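# Copy the reference drawing onto the paper pad with markers

## Task

Using the markers, reproduce the reference image called 'drawing' on the paper pad. The image depicts the entire sheet, with its upper edge matching the pad's long side that is farthest from the robot. The scrap strip next to the pad does not count toward the result.

## Robot and tools

Robot: two arms, left_arm and right_arm, each ending in a five-fingered hand (left hand on left_arm, right hand on right_arm, mirror images). Each arm is steered by a hand point that sits 0.05 m in front of the palm and 0.15 m out from the wrist flange. At that point +z runs along the straight fingers and +y comes out of the palm; +x runs across the palm, away from the thumb on the right hand and toward the thumb on the left hand. Fingertips reach 0.06 to 0.07 m past the point along +z, about 0.06 m behind it along -y. A wrist bracket on the little-finger side can strike things, and with fingers level the wrist may hang below the hand point.

Frames: the scene frame has its origin on the table top midway between the arms, +z up, +x out over the table, left_arm on the +y side. Base positions: left_arm (-0.055, +0.350, 0) m, right_arm (-0.054, -0.504, 0) m. Reported hand positions, orientations and velocities are in each arm's own base frame; fixed cameras and the table use the scene frame. Commanded offsets are along the axes of that arm's current Hand target.

Row layout (both tools): one row is 28 numbers, each in [-1, 1], always covering both arms. Order: left dx, dy, dz, rx, ry, rz; left little, ring, middle, index, thumb_bend, thumb_turn, force_limit, speed; then the same 14 for the right arm. The six pose numbers are an offset, not a pose: they are measured from the Hand target that stood when the action or move began, in that target's axes. 1.0 equals 0.6 m for dx, dy, dz and 180 degrees for rx, ry, rz (together one rotation vector). Sending six zeros re-commands the present Hand target. Finger and thumb targets: +1 open/straight, -1 closed; thumb_turn -1 puts the thumb opposite the fingers, +1 beside the palm. force_limit maps -1..+1 to about 0..10 N at the fingertip (0..15 N for the thumb motors); speed rises from near zero at -1 to full at +0.48 and above. No value means 'unchanged': to keep a hand as it is, resend the eight hand numbers of its last executed row (or, before any, its hand_measured plus hand_force_limit and hand_speed). A grip of 0.035 to 0.065 m objects (or a handle down to 0.025 m) works with the thumb turned in front; close slowly (speed about -0.94 or lower) for a gentle hold.

execute_actions: argument actions is a list of actions; each action is up to 15 rows, one per 1/30 s step, with the last row held to fill 15 steps. Every row in an action counts from the same starting Hand target, so repeating an offset in a later action moves further. cameras optionally names images to return; an empty actions list returns all cameras.

move: target is one 28-number row or a list of up to 15 rows; each row's offsets count from the Hand targets at the move's start, not from the prior row. The hand point travels in a straight line. speed is in m/s (0.002 to 3.6, default 0.25; rotation capped at twice that in rad/s), one value or one per target. blend (m) rounds corners in a list. stop_force (N, 3 to 120) ends an arm's path when it feels that much push against its motion; use it, slowly, when lowering a marker onto paper, and leave it out when lifting off. zero (default true) re-zeroes the force reference before the move. blocking=false returns early but cannot be combined with stop_force. A move lasts at most 10 s along its paths. The result adds a 'move:' line such as done, off_target, moving, held or fault, plus limits like paced or held; done means within 3 mm and 2 degrees, not that nothing is touched.

wait: seconds 0 to 10, arms hold their last command. stop: brakes a running move. zoom_image: camera (cam_high, cam_above, cam_left_wrist, cam_right_wrist) and region [x0, y0, x1, y1] in pixels, at most 504 by 504, from the latest image. show_instructions: shows the reference images, including 'drawing'. zero_wrist_force: arm = left_arm or right_arm. finished_scene: ends the scene for good (scene 1).

Result lines: end_effector_position (m) and quat_wxyz per arm, velocities, Hand target (the next offsets' origin, often a little ahead of the real hand), joint positions and torques, Wrist force and torque in the hand's axes (plus the peak since last shown), and per hand hand_measured, hand_stopped_by (moving, target, force, stalled, fault), hand_load_n (positive when pushed open; a vanished load means a lost grip), hand_force_limit, hand_speed. Images: cam_high and cam_above are 896x504, wrist cameras 672x504 fisheye.

Cautions: orientation commands are clipped to 32 degrees from the measured pose per step. Arms are stiff, so aiming even slightly below the paper can trigger a fault stop (about 150 N force, or joint torque limits such as 24.9 N m at the wrist); a stopped arm freezes for 10 s. Keep the arms apart, since contact between them can fail the scene; avoid paths passing near an arm's own base. Hold markers firmly, do not drop or fling them, and never let anything leave the table. Loose objects may get nudged occasionally. Holding loads or stretching out heats motors; at 85 °C the arm brakes for 30 s or more.

Each tool is called after ">>>" by a JSON object that holds its "method" and its "body", one argument or row to a line.

Reference images:

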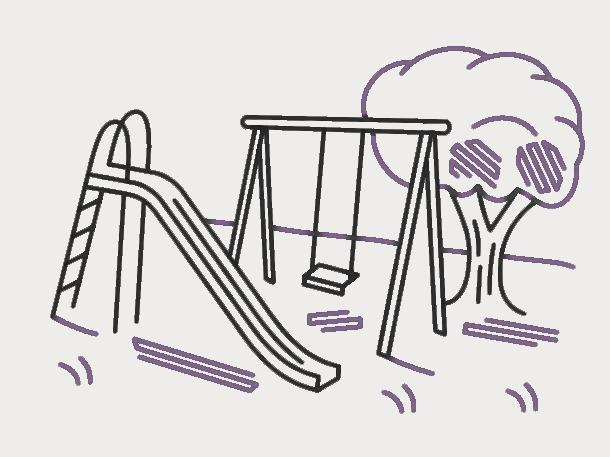

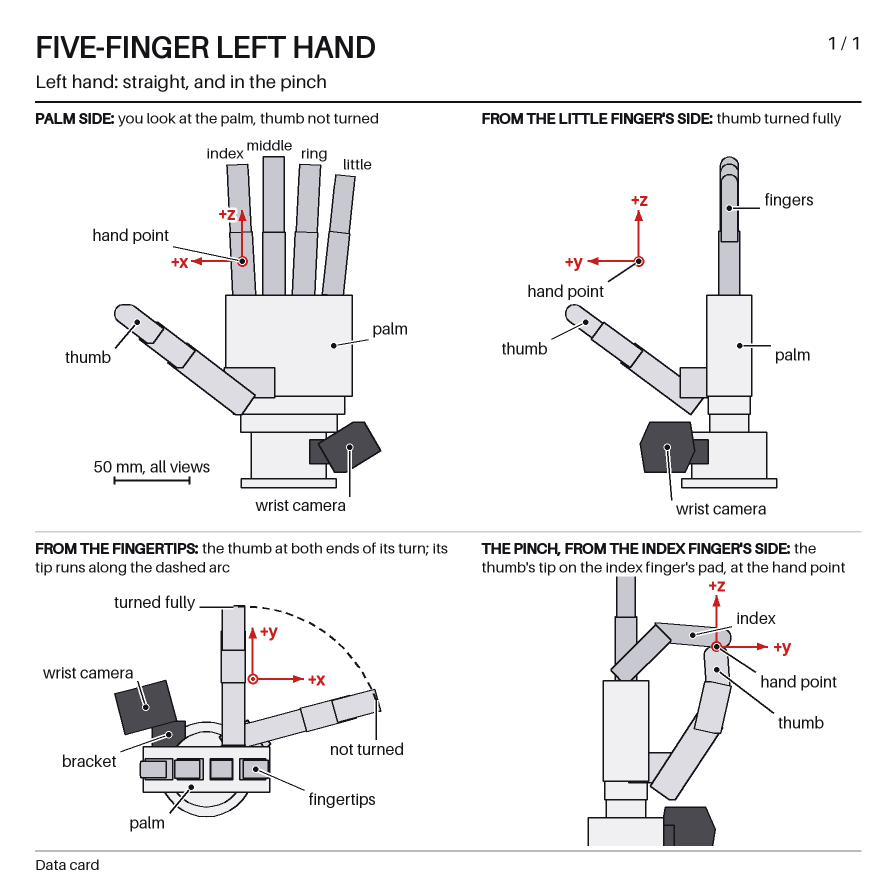

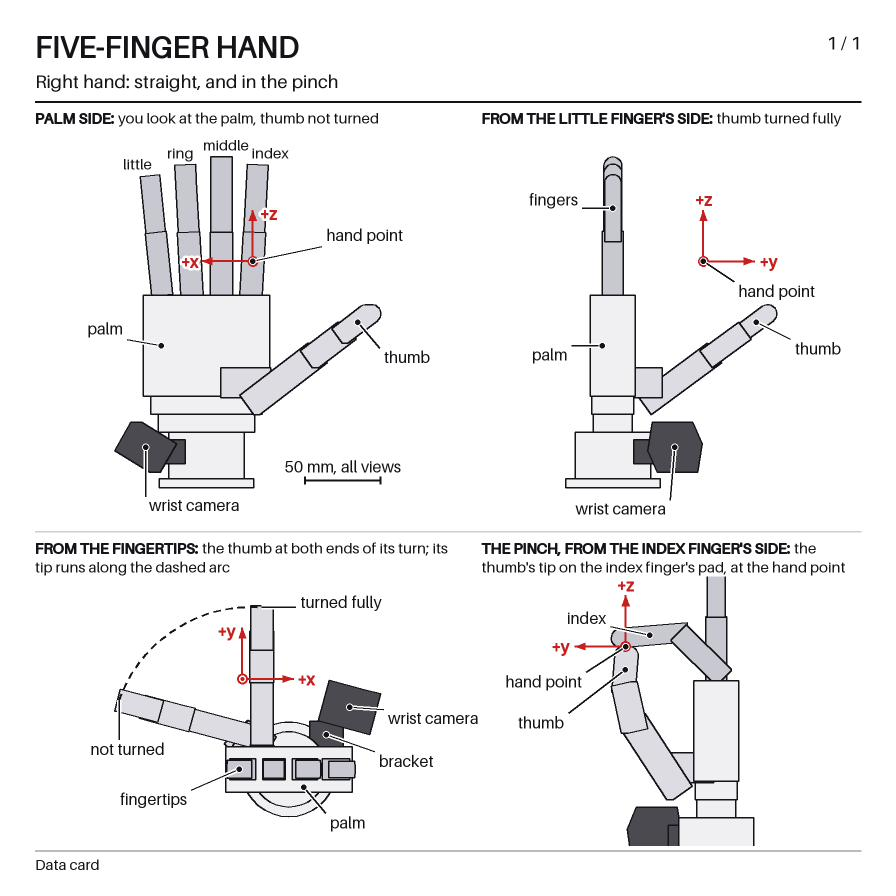

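## Session

>>> {"method": "execute_actions", "body": {
  "actions": []
}}

Scene clock: 0.00 s.
left_arm: end_effector_position=(+0.9603, -0.1157, +0.1572) hand_measured=(+1.000, +1.000, +1.000, +1.000, +1.000, +1.000) hand_load_n=(+0.0, +0.0, +0.0, +0.0, +0.0, +0.0) hand_stopped_by=(target, target, target, target, target, target) hand_force_limit=0.00 hand_speed=-0.80 end_effector_quat_wxyz=(-0.199, +0.841, +0.012, +0.503) | right_arm: end_effector_position=(+0.2274, +0.4047, +0.1243) hand_measured=(+1.000, +1.000, +1.000, +1.000, +1.000, +1.000) hand_load_n=(+0.0, +0.0, +0.0, +0.0, +0.0, +0.0) hand_stopped_by=(target, target, target, target, target, target) hand_force_limit=0.00 hand_speed=-0.80 end_effector_quat_wxyz=(-0.150, +0.501, +0.656, +0.544)
Joint positions: left_arm=[3.13 -2.654 -0.533 2.727 -1.936 1.758] | right_arm=[0.579 -1.667 2.505 -0.395 1.01 0.675]
Joint velocities: within noise
Joint torques (N m): no reading
Motor temperatures (°C): left_arm=[24 30 28 33 36 34] | right_arm=[28 32 32 38 32 37]
Wrist force (N): no reading
Wrist torque (N m): no reading
Wrist force, peak (N): no reading
Hand target: left_arm +0.9603, -0.1157, +0.1572; -0.199, +0.841, +0.012, +0.503 | right_arm +0.2274, +0.4047, +0.1243; -0.150, +0.501, +0.656, +0.544

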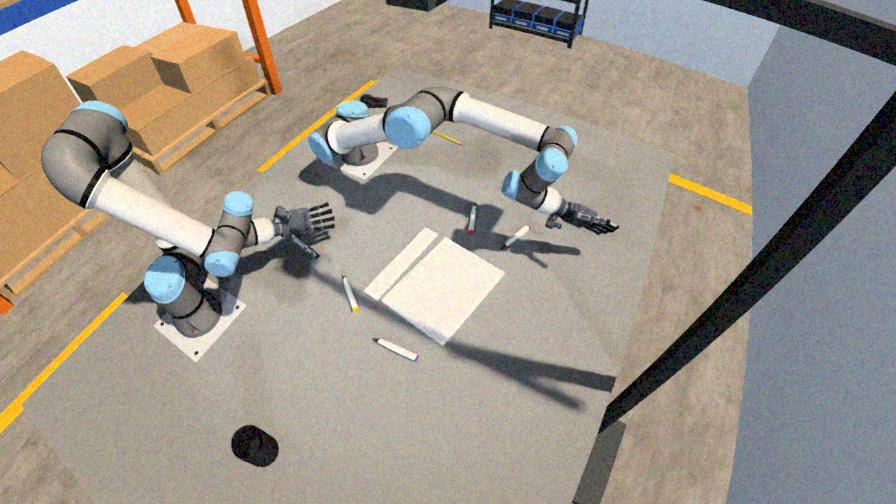

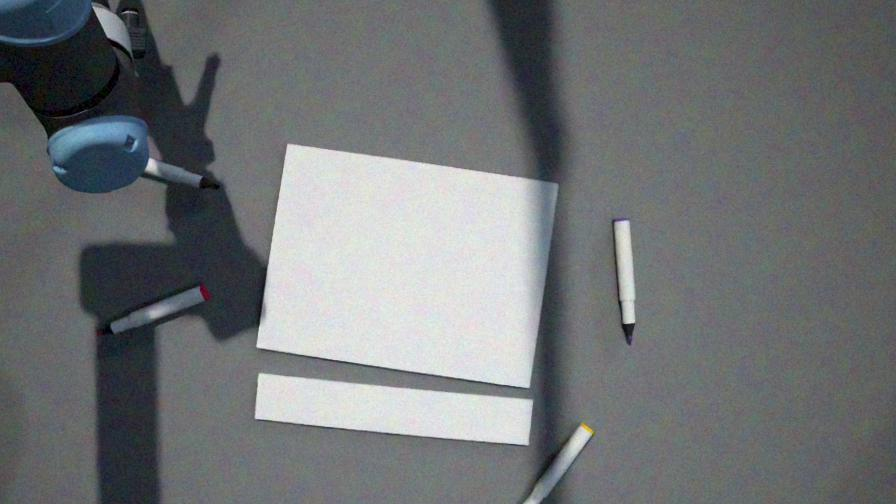

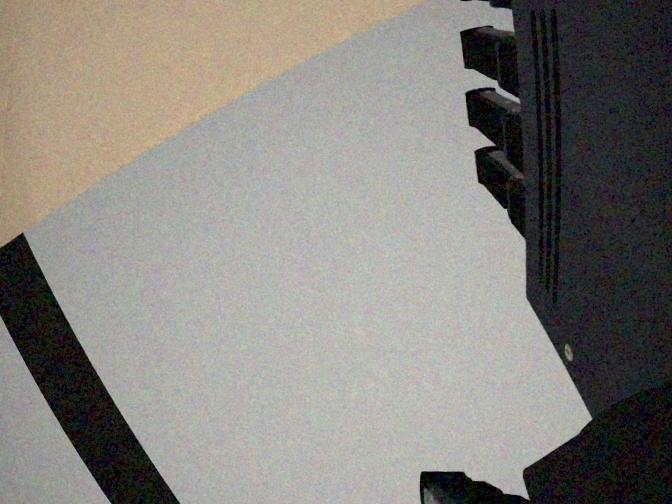

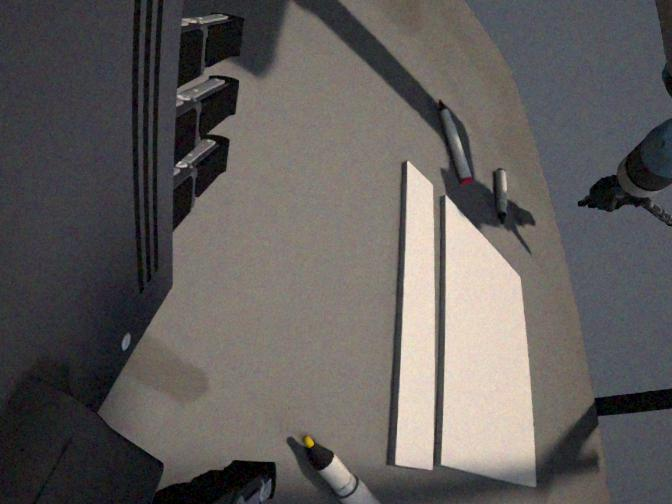

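>>> {"method": "zoom_image", "body": {
  "camera": "cam_above",
  "region": [540, 180, 700, 380]
}}

>>> {"method": "zoom_image", "body": {
  "camera": "cam_above",
  "region": [60, 120, 300, 360]
}}

>>> {"method": "zoom_image", "body": {
  "camera": "cam_high",
  "region": [300, 180, 560, 380]
}}

>>> {"method": "zoom_image", "body": {
  "camera": "cam_right_wrist",
  "region": [250, 380, 420, 504]
}}

Scaled by 2.520 from the camera's 896x504 image, which has a finer 1280x720 frame.

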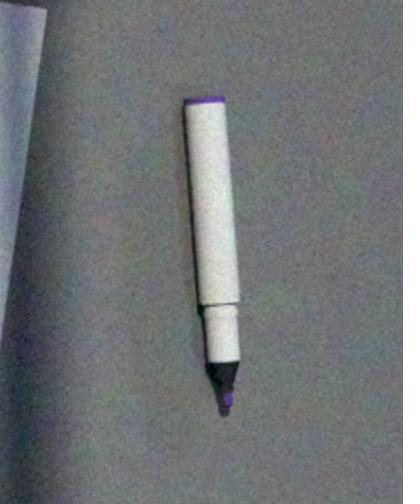

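Scaled by 2.100 from the camera's 896x504 image, which has a finer 1280x720 frame.

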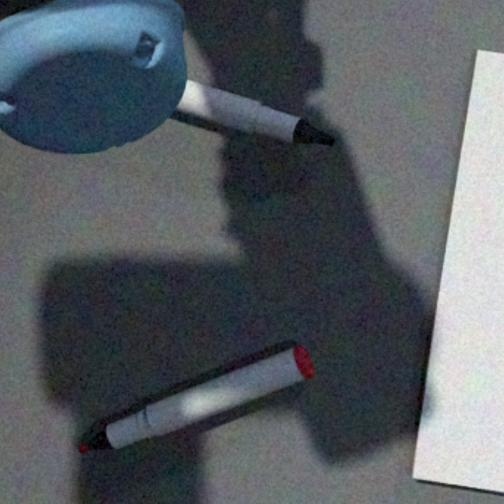

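Scaled by 1.938 from the camera's 896x504 image, which has a finer 1280x720 frame.

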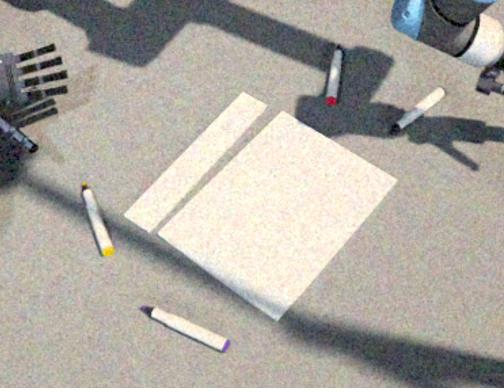

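Scaled by 2.965 from the camera's 672x504 image, which has a finer 960x720 frame.

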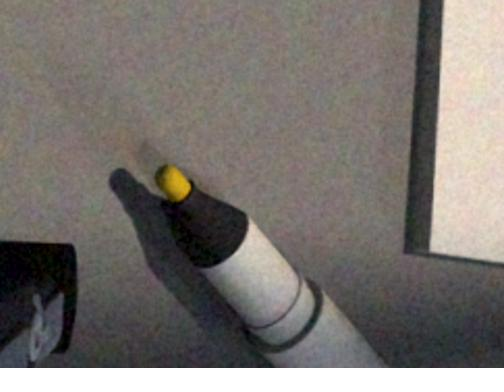

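>>> {"method": "move", "body": {
  "target": [0.053,-0.322,-0.442,-0.1045,0.178,0.455,1,1,1,1,1,1,0,-0.8,-0.102,0.497,-0.477,0.139,-0.0748,0.642,1,1,1,1,1,1,0,-0.8],
  "speed": 0.25,
  "cameras": ["all"]
}}

Scene clock: 104.00 s.
left_arm: end_effector_position=(+0.7104, -0.0356, +0.3568) hand_measured=(+1.000, +1.000, +1.000, +1.000, +1.000, +1.000) hand_load_n=(+0.0, +0.0, +0.0, +0.0, +0.0, -0.5) hand_stopped_by=(target, target, target, target, target, target) hand_force_limit=0.00 hand_speed=-0.80 end_effector_quat_wxyz=(+0.343, -0.506, +0.657, -0.441) | right_arm: end_effector_position=(+0.3999, +0.0988, +0.3506) hand_measured=(+1.000, +1.000, +1.000, +1.000, +1.000, +1.000) hand_load_n=(+0.0, +0.0, +0.0, +0.0, +0.0, +0.0) hand_stopped_by=(target, target, target, target, target, target) hand_force_limit=0.00 hand_speed=-0.80 end_effector_quat_wxyz=(-0.558, +0.829, +0.027, -0.017)
Joint positions: left_arm=[3.492 -1.941 -1.105 2.589 -1.016 3.4] | right_arm=[-0.535 -1.257 1.641 2.132 0.698 0.503]
Joint torques (N m): left_arm=[12.92 21.99 36.72 -1.7 2.13 1.07] | right_arm=[-8.91 -22.9 -21.31 4.04 1.51 1.6]
Wrist force (N): left_arm=[2.2 0.9 0.1] | right_arm=[-2.7 -4.4 0.0]
Wrist torque (N m): left_arm=[0.10 -0.31 -0.11] | right_arm=[-0.56 0.43 -0.33]
Wrist force, peak (N): left_arm=[2.3 1.1 0.0] | right_arm=[-2.6 -4.5 0.0]
Hand target: left_arm +0.7104, -0.0356, +0.3567; +0.343, -0.506, +0.657, -0.441 | right_arm +0.3999, +0.0988, +0.3506; -0.558, +0.829, +0.026, -0.017
Off the commanded pose: left_arm 0.000 m, 0 deg | right_arm 0.000 m, 0 deg.
move: done

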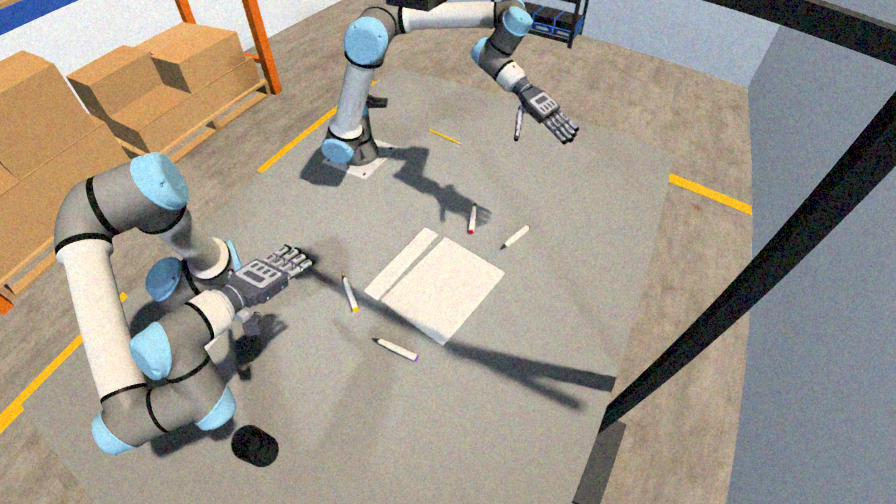

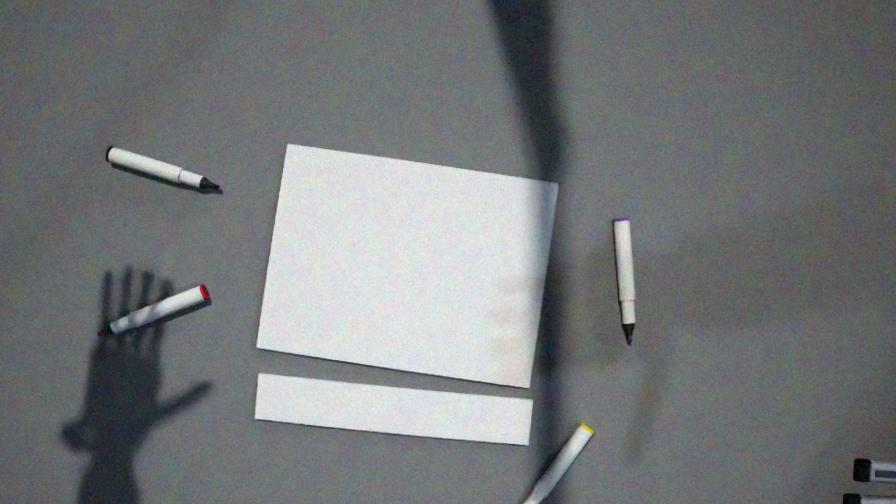

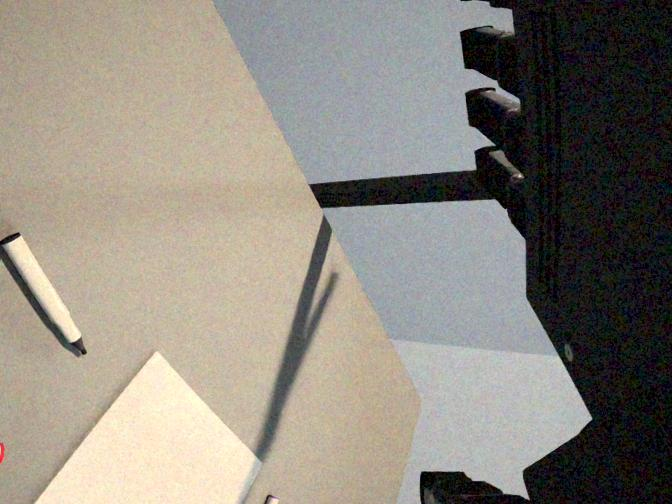

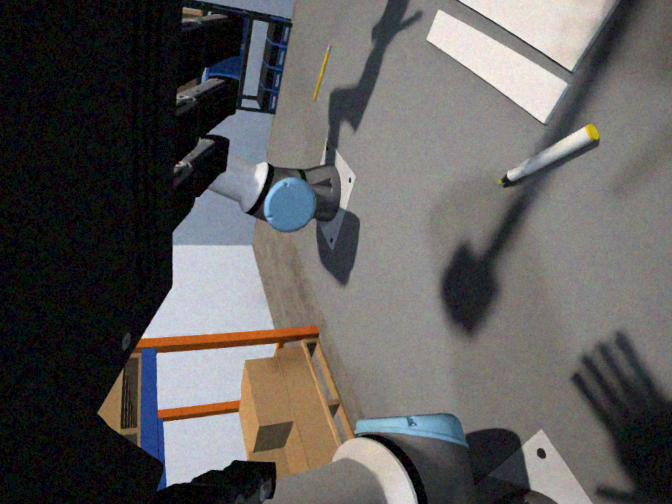

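>>> {"method": "move", "body": {
  "target": [0.323,0.062,0.115,0,0,0,1,1,1,1,1,1,0,-0.8,0,0,0,0,0,0,1,1,1,1,1,1,0,-0.8],
  "speed": 0.25,
  "cameras": ["all"]
}}

Scene clock: 125.43 s.
left_arm: end_effector_position=(+0.7098, -0.2353, +0.2954) hand_measured=(+1.000, +1.000, +1.000, +1.000, +1.000, +1.000) hand_load_n=(+0.0, +0.0, +0.0, +0.0, +0.0, -0.5) hand_stopped_by=(target, target, target, target, target, target) hand_force_limit=0.00 hand_speed=-0.80 end_effector_quat_wxyz=(+0.343, -0.506, +0.657, -0.441) | right_arm: end_effector_position=(+0.3999, +0.0988, +0.3506) hand_measured=(+1.000, +1.000, +1.000, +1.000, +1.000, +1.000) hand_load_n=(+0.0, +0.0, +0.0, +0.0, +0.0, +0.0) hand_stopped_by=(target, target, target, target, target, target) hand_force_limit=0.00 hand_speed=-0.80 end_effector_quat_wxyz=(-0.558, +0.829, +0.026, -0.017)
Joint positions: left_arm=[3.103 -1.974 -1.208 2.789 -1.372 3.229] | right_arm=[-0.535 -1.256 1.641 2.133 0.698 0.503]
Joint torques (N m): left_arm=[-12.49 21.43 36.51 1.81 -1.98 -1.54] | right_arm=[-7.72 -22.36 -21.73 3.99 1.53 1.72]
Wrist force (N): left_arm=[2.1 1.0 0.1] | right_arm=[-2.5 -4.2 -0.2]
Wrist torque (N m): left_arm=[0.11 -0.29 0.10] | right_arm=[-0.52 0.41 -0.30]
Wrist force, peak (N): left_arm=[3.3 1.5 0.5] | right_arm=[-2.8 -4.7 -0.2]
Hand target: left_arm +0.7098, -0.2355, +0.2954; +0.343, -0.506, +0.657, -0.441 | right_arm +0.3999, +0.0988, +0.3506; -0.558, +0.829, +0.026, -0.017
Off the commanded pose: left_arm 0.000 m, 0 deg | right_arm 0.000 m, 0 deg.
move: done

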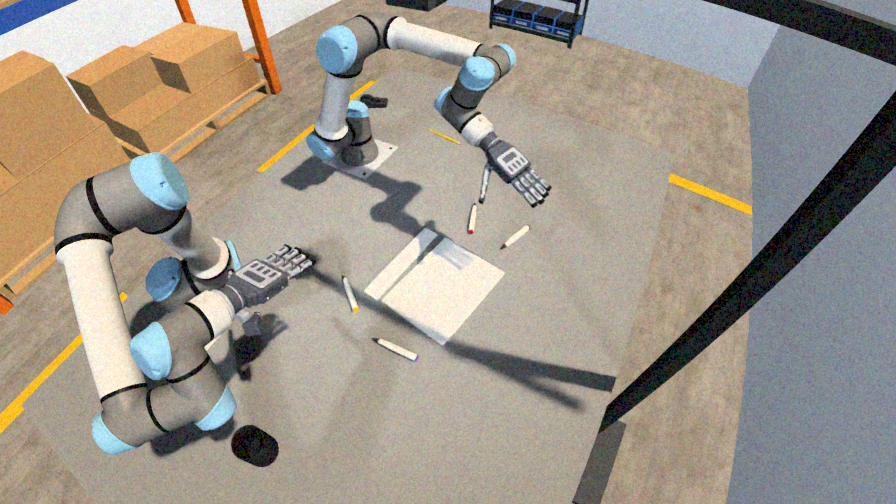

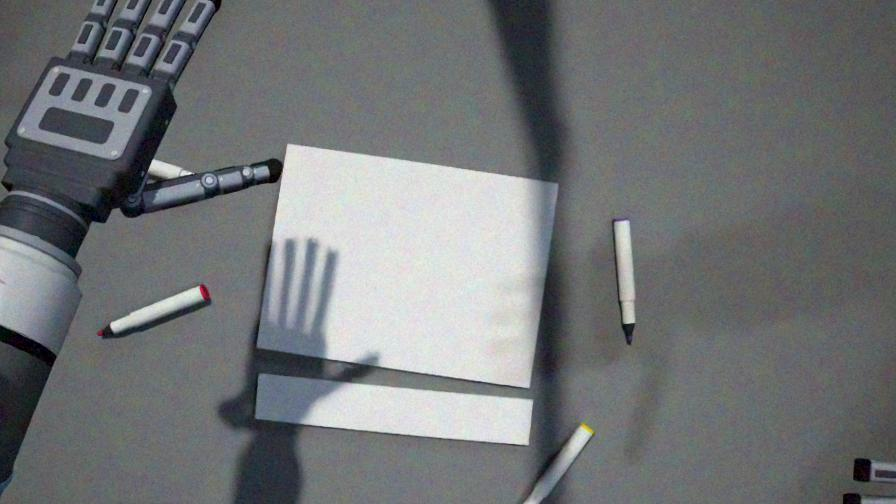

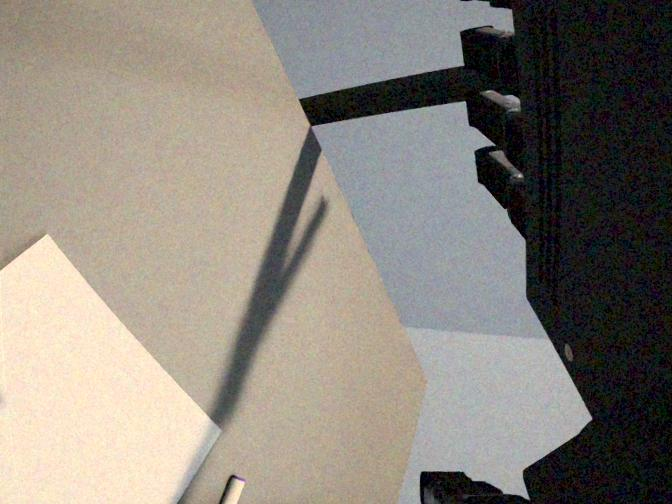

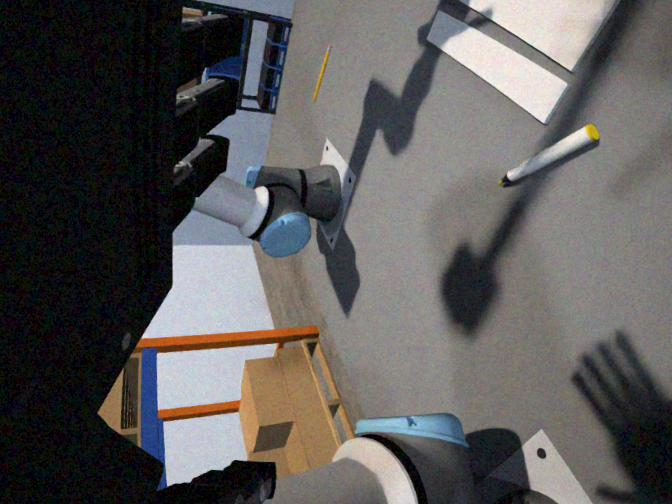

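>>> {"method": "move", "body": {
  "target": [-0.210,0.304,0.029,0,0.0176,0.0071,0.3,0.3,0.3,0.3,0.2,-1,0,0,0,0,0,0,0,0,1,1,1,1,1,1,0,-0.8],
  "speed": 0.25,
  "cameras": ["cam_high","cam_above","cam_left_wrist"]
}}

Scene clock: 170.13 s.
left_arm: end_effector_position=(+0.6913, -0.0996, +0.1205) hand_measured=(+0.300, +0.300, +0.300, +0.300, +0.200, -1.000) hand_load_n=(+0.0, +0.0, +0.0, +0.0, +0.0, +0.0) hand_stopped_by=(target, target, target, target, target, target) hand_force_limit=0.00 hand_speed=0.00 end_effector_quat_wxyz=(+0.330, -0.486, +0.672, -0.451) end_effector_velocity=(-0.001, +0.000, -0.001) end_effector_angular_velocity=(-0.002, +0.001, -0.003) | right_arm: end_effector_position=(+0.3999, +0.0988, +0.3506) hand_measured=(+1.000, +1.000, +1.000, +1.000, +1.000, +1.000) hand_load_n=(+0.0, +0.0, +0.0, +0.0, +0.0, -0.5) hand_stopped_by=(target, target, target, target, target, target) hand_force_limit=0.00 hand_speed=-0.80 end_effector_quat_wxyz=(-0.558, +0.829, +0.026, -0.017)
Joint positions: left_arm=[3.398 -2.013 -1.624 3.188 -1.047 3.383] | right_arm=[-0.535 -1.256 1.641 2.133 0.698 0.503]
Joint velocities: left_arm=[0.002 -0.001 -0.001 0 0.005 0.001] | right_arm=[within noise]
Joint torques (N m): left_arm=[13.27 21.26 7.05 1.42 2.34 1.12] | right_arm=[-2.89 -21.62 -21.69 4 1.41 1.51]
Wrist force (N): left_arm=[1.9 1.0 0.2] | right_arm=[-2.4 -4.2 0.0]
Wrist torque (N m): left_arm=[0.10 -0.27 -0.14] | right_arm=[-0.52 0.38 -0.30]
Wrist force, peak (N): left_arm=[3.0 0.0 0.1] | right_arm=[-2.6 -4.6 -0.1]
Hand target: left_arm +0.6913, -0.0995, +0.1204; +0.330, -0.486, +0.672, -0.451 | right_arm +0.3999, +0.0988, +0.3506; -0.558, +0.829, +0.026, -0.017
Off the commanded pose: left_arm 0.000 m, 0 deg | right_arm 0.000 m, 0 deg.
move: done
Images, in order (width x height): cam_high 896x504, cam_above 896x504, cam_left_wrist 672x504.

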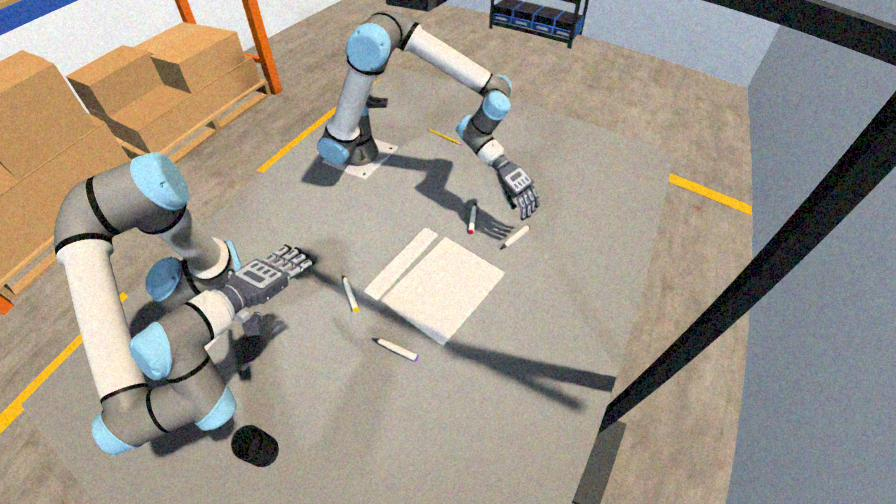

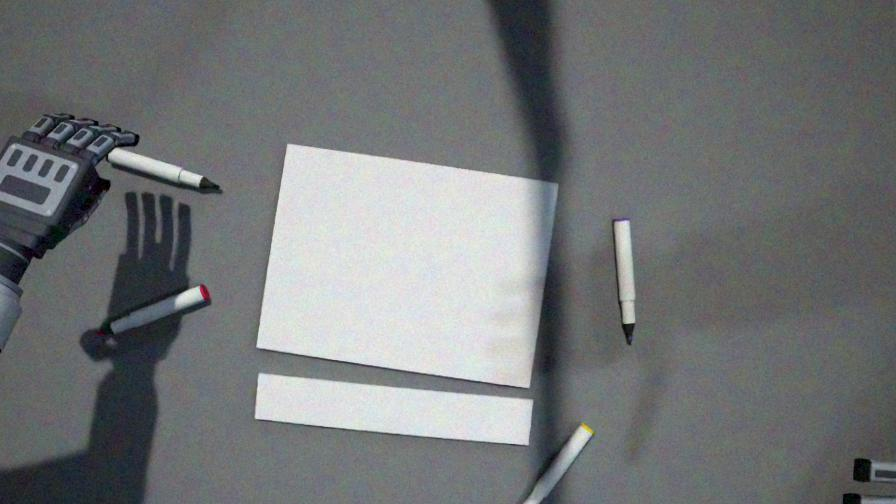

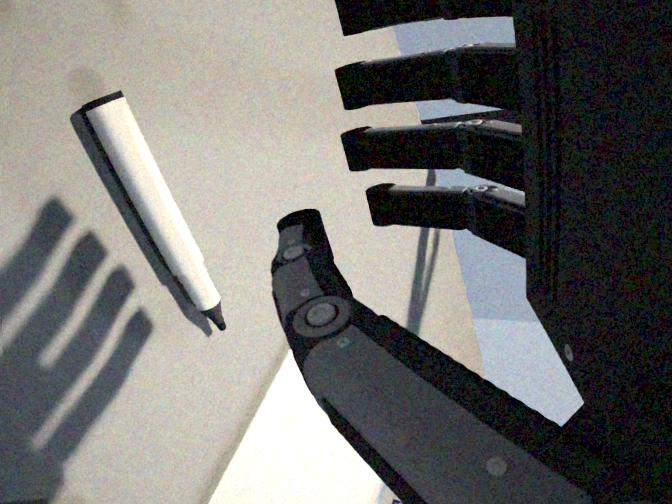

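>>> {"method": "move", "body": {
  "target": [0,0.108,0.0438,0,0,0,0.3,0.3,0.3,0.3,0.2,-1,0,0,0,0,0,0,0,0,1,1,1,1,1,1,0,-0.8],
  "speed": 0.15,
  "cameras": ["cam_above","cam_left_wrist"]
}}

>>> {"method": "zoom_image", "body": {
  "camera": "cam_above",
  "region": [60, 80, 260, 240]
}}

Scene clock: 176.60 s.
left_arm: end_effector_position=(+0.6914, -0.0991, +0.0506) hand_measured=(+0.300, +0.300, +0.300, +0.300, +0.200, -1.000) hand_load_n=(+0.0, +0.0, +0.0, +0.0, +0.0, +0.0) hand_stopped_by=(target, target, target, target, target, target) hand_force_limit=0.00 hand_speed=0.00 end_effector_quat_wxyz=(+0.330, -0.486, +0.672, -0.451) | right_arm: end_effector_position=(+0.3999, +0.0988, +0.3506) hand_measured=(+1.000, +1.000, +1.000, +1.000, +1.000, +1.000) hand_load_n=(+0.0, +0.0, +0.0, +0.0, +0.0, +0.0) hand_stopped_by=(target, target, target, target, target, target) hand_force_limit=0.00 hand_speed=-0.80 end_effector_quat_wxyz=(-0.558, +0.829, +0.026, -0.017)
Joint positions: left_arm=[3.399 -2.103 -1.692 3.346 -1.046 3.384] | right_arm=[-0.535 -1.256 1.641 2.133 0.698 0.503]
Joint torques (N m): left_arm=[-13.7 24.46 5.57 1.55 -1.17 -1.75] | right_arm=[0.61 -21.94 -21.35 4.01 1.41 1.64]
Wrist force (N): left_arm=[2.0 0.8 -0.1] | right_arm=[-2.6 -4.4 -0.1]
Wrist torque (N m): left_arm=[0.09 -0.28 0.00] | right_arm=[-0.53 0.40 -0.31]
Wrist force, peak (N): left_arm=[2.0 1.8 0.7] | right_arm=[-2.8 -4.7 0.0]
Hand target: left_arm +0.6914, -0.0992, +0.0505; +0.330, -0.486, +0.672, -0.451 | right_arm +0.3999, +0.0988, +0.3506; -0.558, +0.829, +0.026, -0.017
Off the commanded pose: left_arm 0.000 m, 0 deg | right_arm 0.000 m, 0 deg.
move: done
Images, in order (width x height): cam_above 896x504, cam_left_wrist 672x504.

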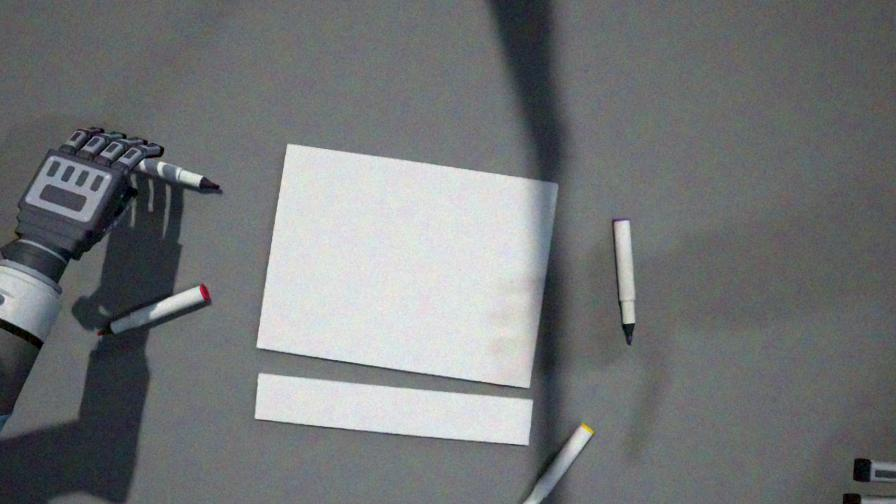

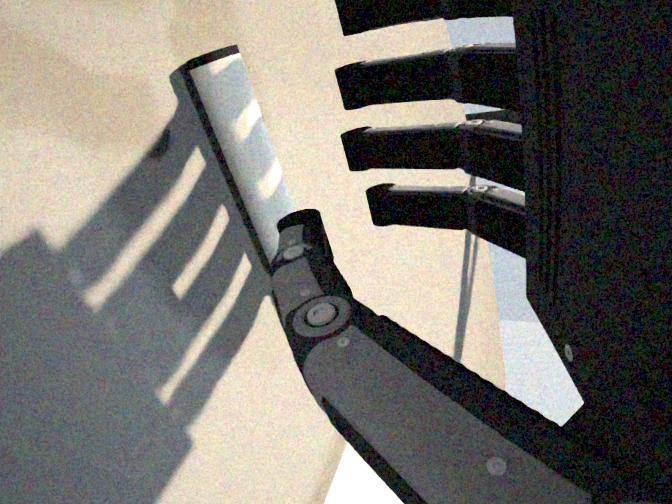

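Scaled by 2.520 from the camera's 896x504 image, which has a finer 1280x720 frame.

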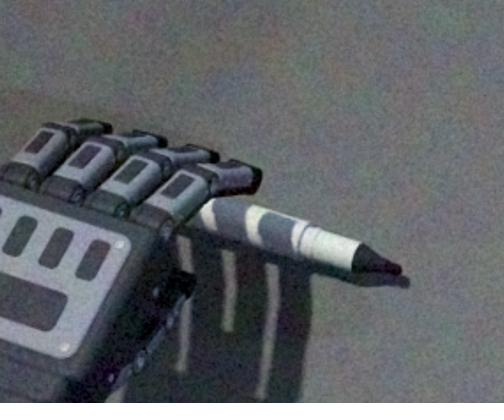

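>>> {"method": "move", "body": {
  "target": [0,0.0556,0.0171,0,0,0,0.5,0.5,0.5,0.5,0.2,-1,0,0,0,0,0,0,0,0,1,1,1,1,1,1,0,-0.8],
  "speed": 0.03,
  "stop_force": 5,
  "cameras": ["cam_above","cam_left_wrist"]
}}

>>> {"method": "zoom_image", "body": {
  "camera": "cam_above",
  "region": [60, 80, 260, 240]
}}

Scene clock: 193.40 s.
left_arm: end_effector_position=(+0.6886, -0.0981, +0.0157) hand_measured=(+0.500, +0.500, +0.500, +0.500, +0.200, -1.000) hand_load_n=(+0.0, +0.0, +0.0, +0.0, +0.0, +0.0) hand_stopped_by=(target, target, target, target, target, target) hand_force_limit=0.00 hand_speed=0.00 end_effector_quat_wxyz=(+0.330, -0.486, +0.672, -0.451) | right_arm: end_effector_position=(+0.3999, +0.0988, +0.3506) hand_measured=(+1.000, +1.000, +1.000, +1.000, +1.000, +1.000) hand_load_n=(+0.0, +0.0, +0.0, +0.0, +0.0, -0.5) hand_stopped_by=(target, target, target, target, target, target) hand_force_limit=0.00 hand_speed=-0.80 end_effector_quat_wxyz=(-0.558, +0.829, +0.026, -0.017)
Joint positions: left_arm=[3.403 -2.151 -1.724 3.425 -1.043 3.386] | right_arm=[-0.535 -1.256 1.641 2.133 0.698 0.503]
Joint torques (N m): left_arm=[13.18 25.85 2.88 1.47 2.27 1] | right_arm=[4.58 -23.17 -22.3 3.93 1.34 1.47]
Wrist force (N): left_arm=[2.1 1.3 0.2] | right_arm=[-2.7 -4.2 -0.2]
Wrist torque (N m): left_arm=[0.13 -0.30 -0.12] | right_arm=[-0.51 0.43 -0.32]
Wrist force, peak (N): left_arm=[2.3 1.1 0.1] | right_arm=[-2.6 -4.7 -0.3]
Hand target: left_arm +0.6886, -0.0981, +0.0157; +0.330, -0.486, +0.672, -0.451 | right_arm +0.3999, +0.0988, +0.3506; -0.558, +0.829, +0.026, -0.017
Off the commanded pose: left_arm 0.000 m, 0 deg | right_arm 0.000 m, 0 deg.
move: done
Images, in order (width x height): cam_above 896x504, cam_left_wrist 672x504.

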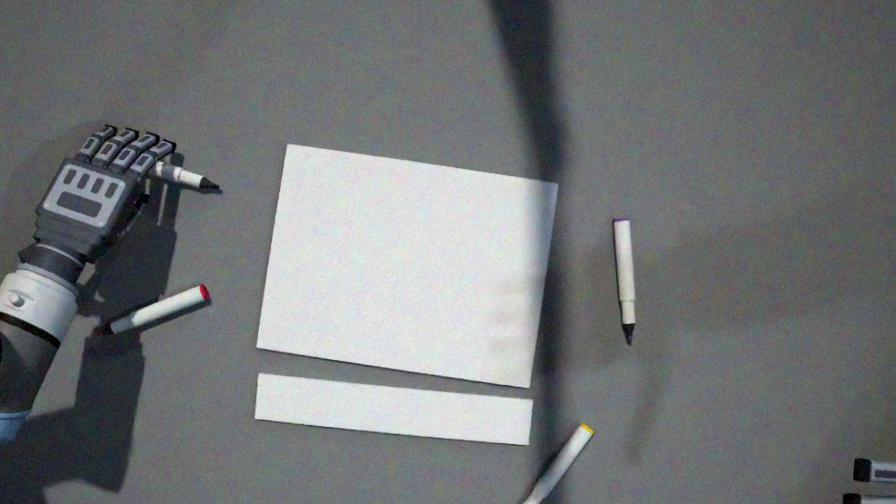

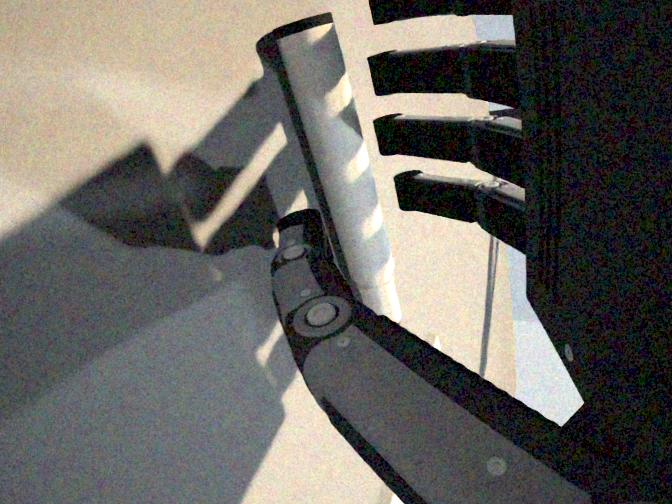

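Scaled by 2.520 from the camera's 896x504 image, which has a finer 1280x720 frame.

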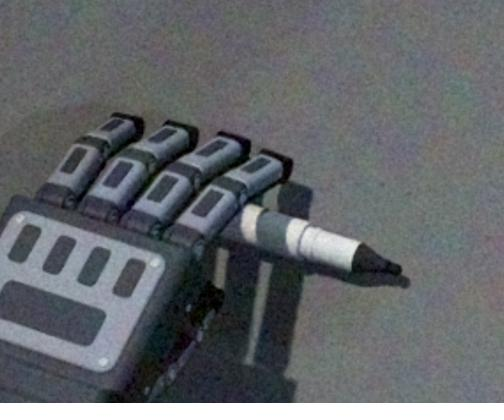

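>>> {"method": "move", "body": {
  "target": [0,0,0,0,0,0,0.2,0.2,-0.3,-0.3,0.2,-1,-0.5,-0.92,0,0,0,0,0,0,1,1,1,1,1,1,0,-0.8],
  "cameras": ["cam_above","cam_left_wrist"]
}}

>>> {"method": "zoom_image", "body": {
  "camera": "cam_above",
  "region": [60, 80, 260, 240]
}}

Scene clock: 200.90 s.
left_arm: end_effector_position=(+0.6886, -0.0981, +0.0157) hand_measured=(+0.200, +0.200, +0.142, -0.022, +0.200, -1.000) hand_load_n=(+0.0, +0.0, +2.0, +4.0, +2.0, -2.0) hand_stopped_by=(target, target, force, force, target, target) hand_force_limit=-0.50 hand_speed=-0.92 end_effector_quat_wxyz=(+0.330, -0.486, +0.672, -0.451) | right_arm: end_effector_position=(+0.3999, +0.0988, +0.3506) hand_measured=(+1.000, +1.000, +1.000, +1.000, +1.000, +1.000) hand_load_n=(+0.0, +0.0, -0.5, +0.0, +0.0, -0.5) hand_stopped_by=(target, target, target, target, target, target) hand_force_limit=0.00 hand_speed=-0.80 end_effector_quat_wxyz=(-0.558, +0.829, +0.026, -0.017)
Joint positions: left_arm=[3.403 -2.151 -1.724 3.425 -1.043 3.386] | right_arm=[-0.535 -1.256 1.641 2.133 0.698 0.503]
Joint torques (N m): left_arm=[12.51 23.79 6.59 -1.04 0.86 -0.57] | right_arm=[8.98 -22.66 -21.21 3.82 1.22 1.65]
Wrist force (N): left_arm=[2.0 -2.7 0.4] | right_arm=[-2.6 -4.2 0.0]
Wrist torque (N m): left_arm=[0.08 -0.29 -0.05] | right_arm=[-0.53 0.42 -0.31]
Wrist force, peak (N): left_arm=[2.5 -3.6 -0.4] | right_arm=[-2.8 -4.5 0.0]
Hand target: left_arm +0.6886, -0.0981, +0.0157; +0.330, -0.486, +0.672, -0.451 | right_arm +0.3999, +0.0988, +0.3506; -0.558, +0.829, +0.026, -0.017
Off the commanded pose: left_arm 0.000 m, 0 deg | right_arm 0.000 m, 0 deg.
move: done
Images, in order (width x height): cam_above 896x504, cam_left_wrist 672x504.

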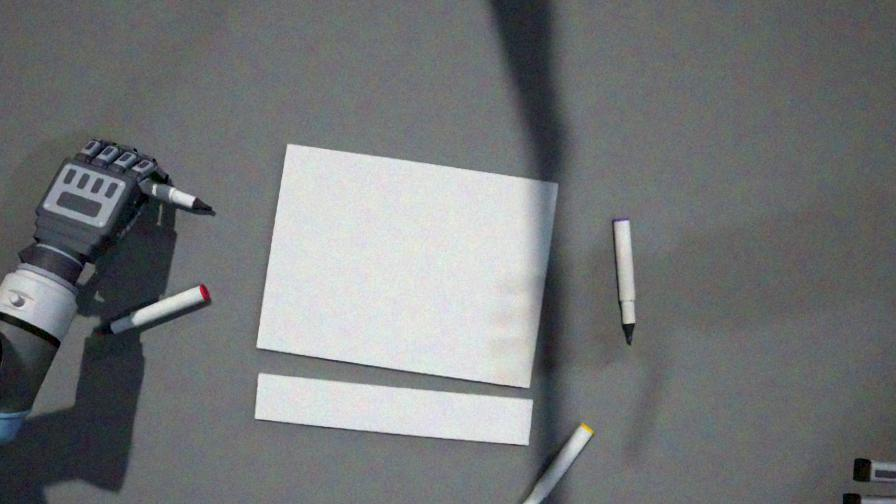

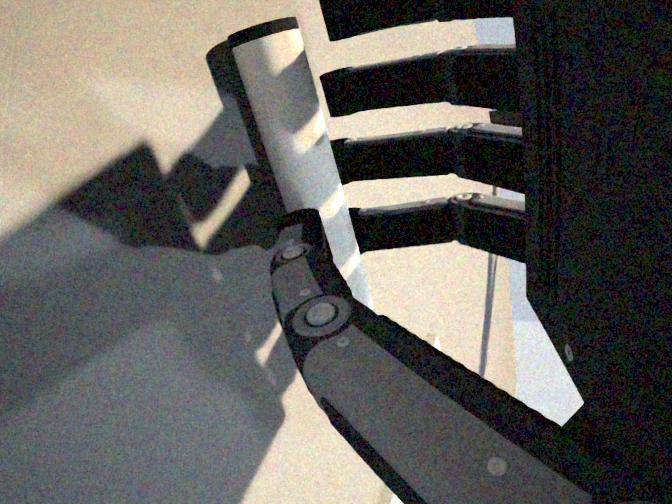

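Scaled by 2.520 from the camera's 896x504 image, which has a finer 1280x720 frame.

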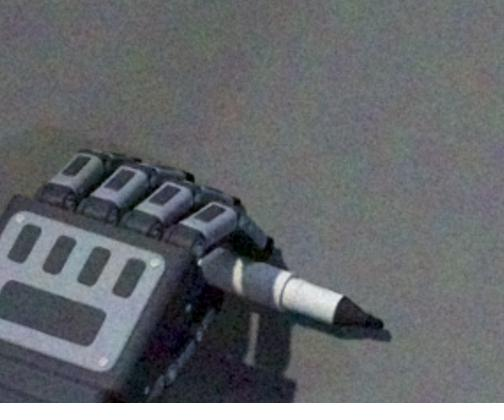

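>>> {"method": "move", "body": {
  "target": [0,0,0,0,0,0,-0.4,-0.4,-0.3,-0.3,0.2,-1,-0.8,-0.94,0,0,0,0,0,0,1,1,1,1,1,1,0,-0.8]
}}

>>> {"method": "move", "body": {
  "target": [0,0,0,0,0,0,-0.4,-0.4,-0.5,-0.5,0.2,-1,0.1,-0.94,0,0,0,0,0,0,1,1,1,1,1,1,0,-0.8],
  "cameras": ["cam_left_wrist"]
}}

Scene clock: 212.27 s.
left_arm: end_effector_position=(+0.6886, -0.0981, +0.0157) hand_measured=(-0.070, -0.008, +0.142, -0.022, +0.200, -1.000) hand_load_n=(+1.5, +0.0, +2.0, +4.5, +3.0, -0.5) hand_stopped_by=(force, force, force, force, target, target) hand_force_limit=-0.80 hand_speed=-0.94 end_effector_quat_wxyz=(+0.330, -0.486, +0.672, -0.451) | right_arm: end_effector_position=(+0.3999, +0.0988, +0.3506) hand_measured=(+1.000, +1.000, +1.000, +1.000, +1.000, +1.000) hand_load_n=(+0.0, +0.0, +0.0, +0.0, +0.0, +0.0) hand_stopped_by=(target, target, target, target, target, target) hand_force_limit=0.00 hand_speed=-0.80 end_effector_quat_wxyz=(-0.558, +0.829, +0.026, -0.017)
Joint positions: left_arm=[3.403 -2.151 -1.724 3.425 -1.043 3.386] | right_arm=[-0.535 -1.256 1.641 2.133 0.698 0.503]
Joint torques (N m): left_arm=[12.23 25.12 9.31 -1.17 -0.45 -0.82] | right_arm=[8.59 -22.42 -21.15 3.93 1.21 1.6]
Wrist force (N): left_arm=[2.2 -4.8 -0.7] | right_arm=[-2.7 -4.4 -0.2]
Wrist torque (N m): left_arm=[0.01 -0.27 -0.03] | right_arm=[-0.54 0.42 -0.32]
Wrist force, peak (N): left_arm=[2.2 -5.2 -1.0] | right_arm=[-2.8 -4.5 0.0]
Hand target: left_arm +0.6886, -0.0981, +0.0157; +0.330, -0.486, +0.672, -0.451 | right_arm +0.3999, +0.0988, +0.3506; -0.558, +0.829, +0.026, -0.017
Off the commanded pose: left_arm 0.000 m, 0 deg | right_arm 0.000 m, 0 deg.
move: done

Scene clock: 212.77 s.
left_arm: end_effector_position=(+0.6886, -0.0981, +0.0157) hand_measured=(-0.070, -0.008, +0.122, -0.026, +0.202, -1.000) hand_load_n=(+1.0, +0.0, +5.5, +5.5, +3.5, -0.5) hand_stopped_by=(force, force, force, force, target, target) hand_force_limit=0.10 hand_speed=-0.94 end_effector_quat_wxyz=(+0.330, -0.486, +0.672, -0.451) | right_arm: end_effector_position=(+0.3999, +0.0988, +0.3506) hand_measured=(+1.000, +1.000, +1.000, +1.000, +1.000, +1.000) hand_load_n=(+0.0, +0.0, +0.0, +0.0, -0.5, +0.0) hand_stopped_by=(target, target, target, target, target, target) hand_force_limit=0.00 hand_speed=-0.80 end_effector_quat_wxyz=(-0.558, +0.829, +0.026, -0.017)
Joint positions: left_arm=[3.403 -2.151 -1.724 3.425 -1.043 3.386] | right_arm=[-0.535 -1.256 1.641 2.133 0.698 0.503]
Joint torques (N m): left_arm=[11.91 25.14 11.67 -0.98 -0.8 -0.61] | right_arm=[7.66 -22.78 -20.83 3.87 1.07 1.48]
Wrist force (N): left_arm=[2.1 -9.6 0.8] | right_arm=[-2.5 -4.2 -0.1]
Wrist torque (N m): left_arm=[0.02 -0.25 0.09] | right_arm=[-0.52 0.40 -0.31]
Wrist force, peak (N): left_arm=[2.6 -10.3 0.0] | right_arm=[-2.8 -4.5 -0.1]
Hand target: left_arm +0.6886, -0.0981, +0.0157; +0.330, -0.486, +0.672, -0.451 | right_arm +0.3999, +0.0988, +0.3506; -0.558, +0.829, +0.026, -0.017
Off the commanded pose: left_arm 0.000 m, 0 deg | right_arm 0.000 m, 0 deg.
move: done
Images, in order (width x height): cam_left_wrist 672x504.

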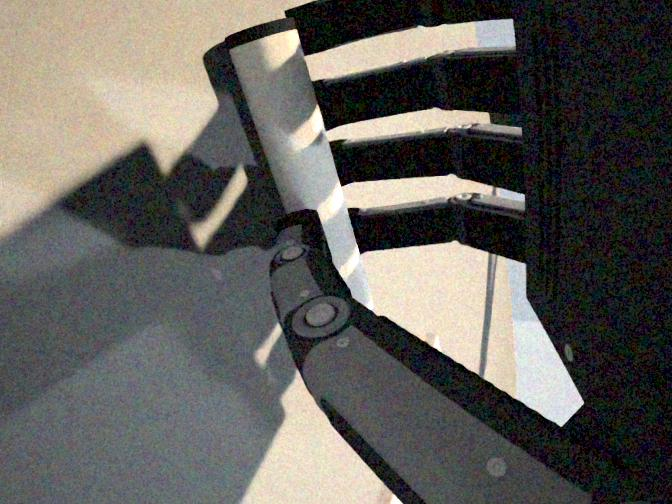

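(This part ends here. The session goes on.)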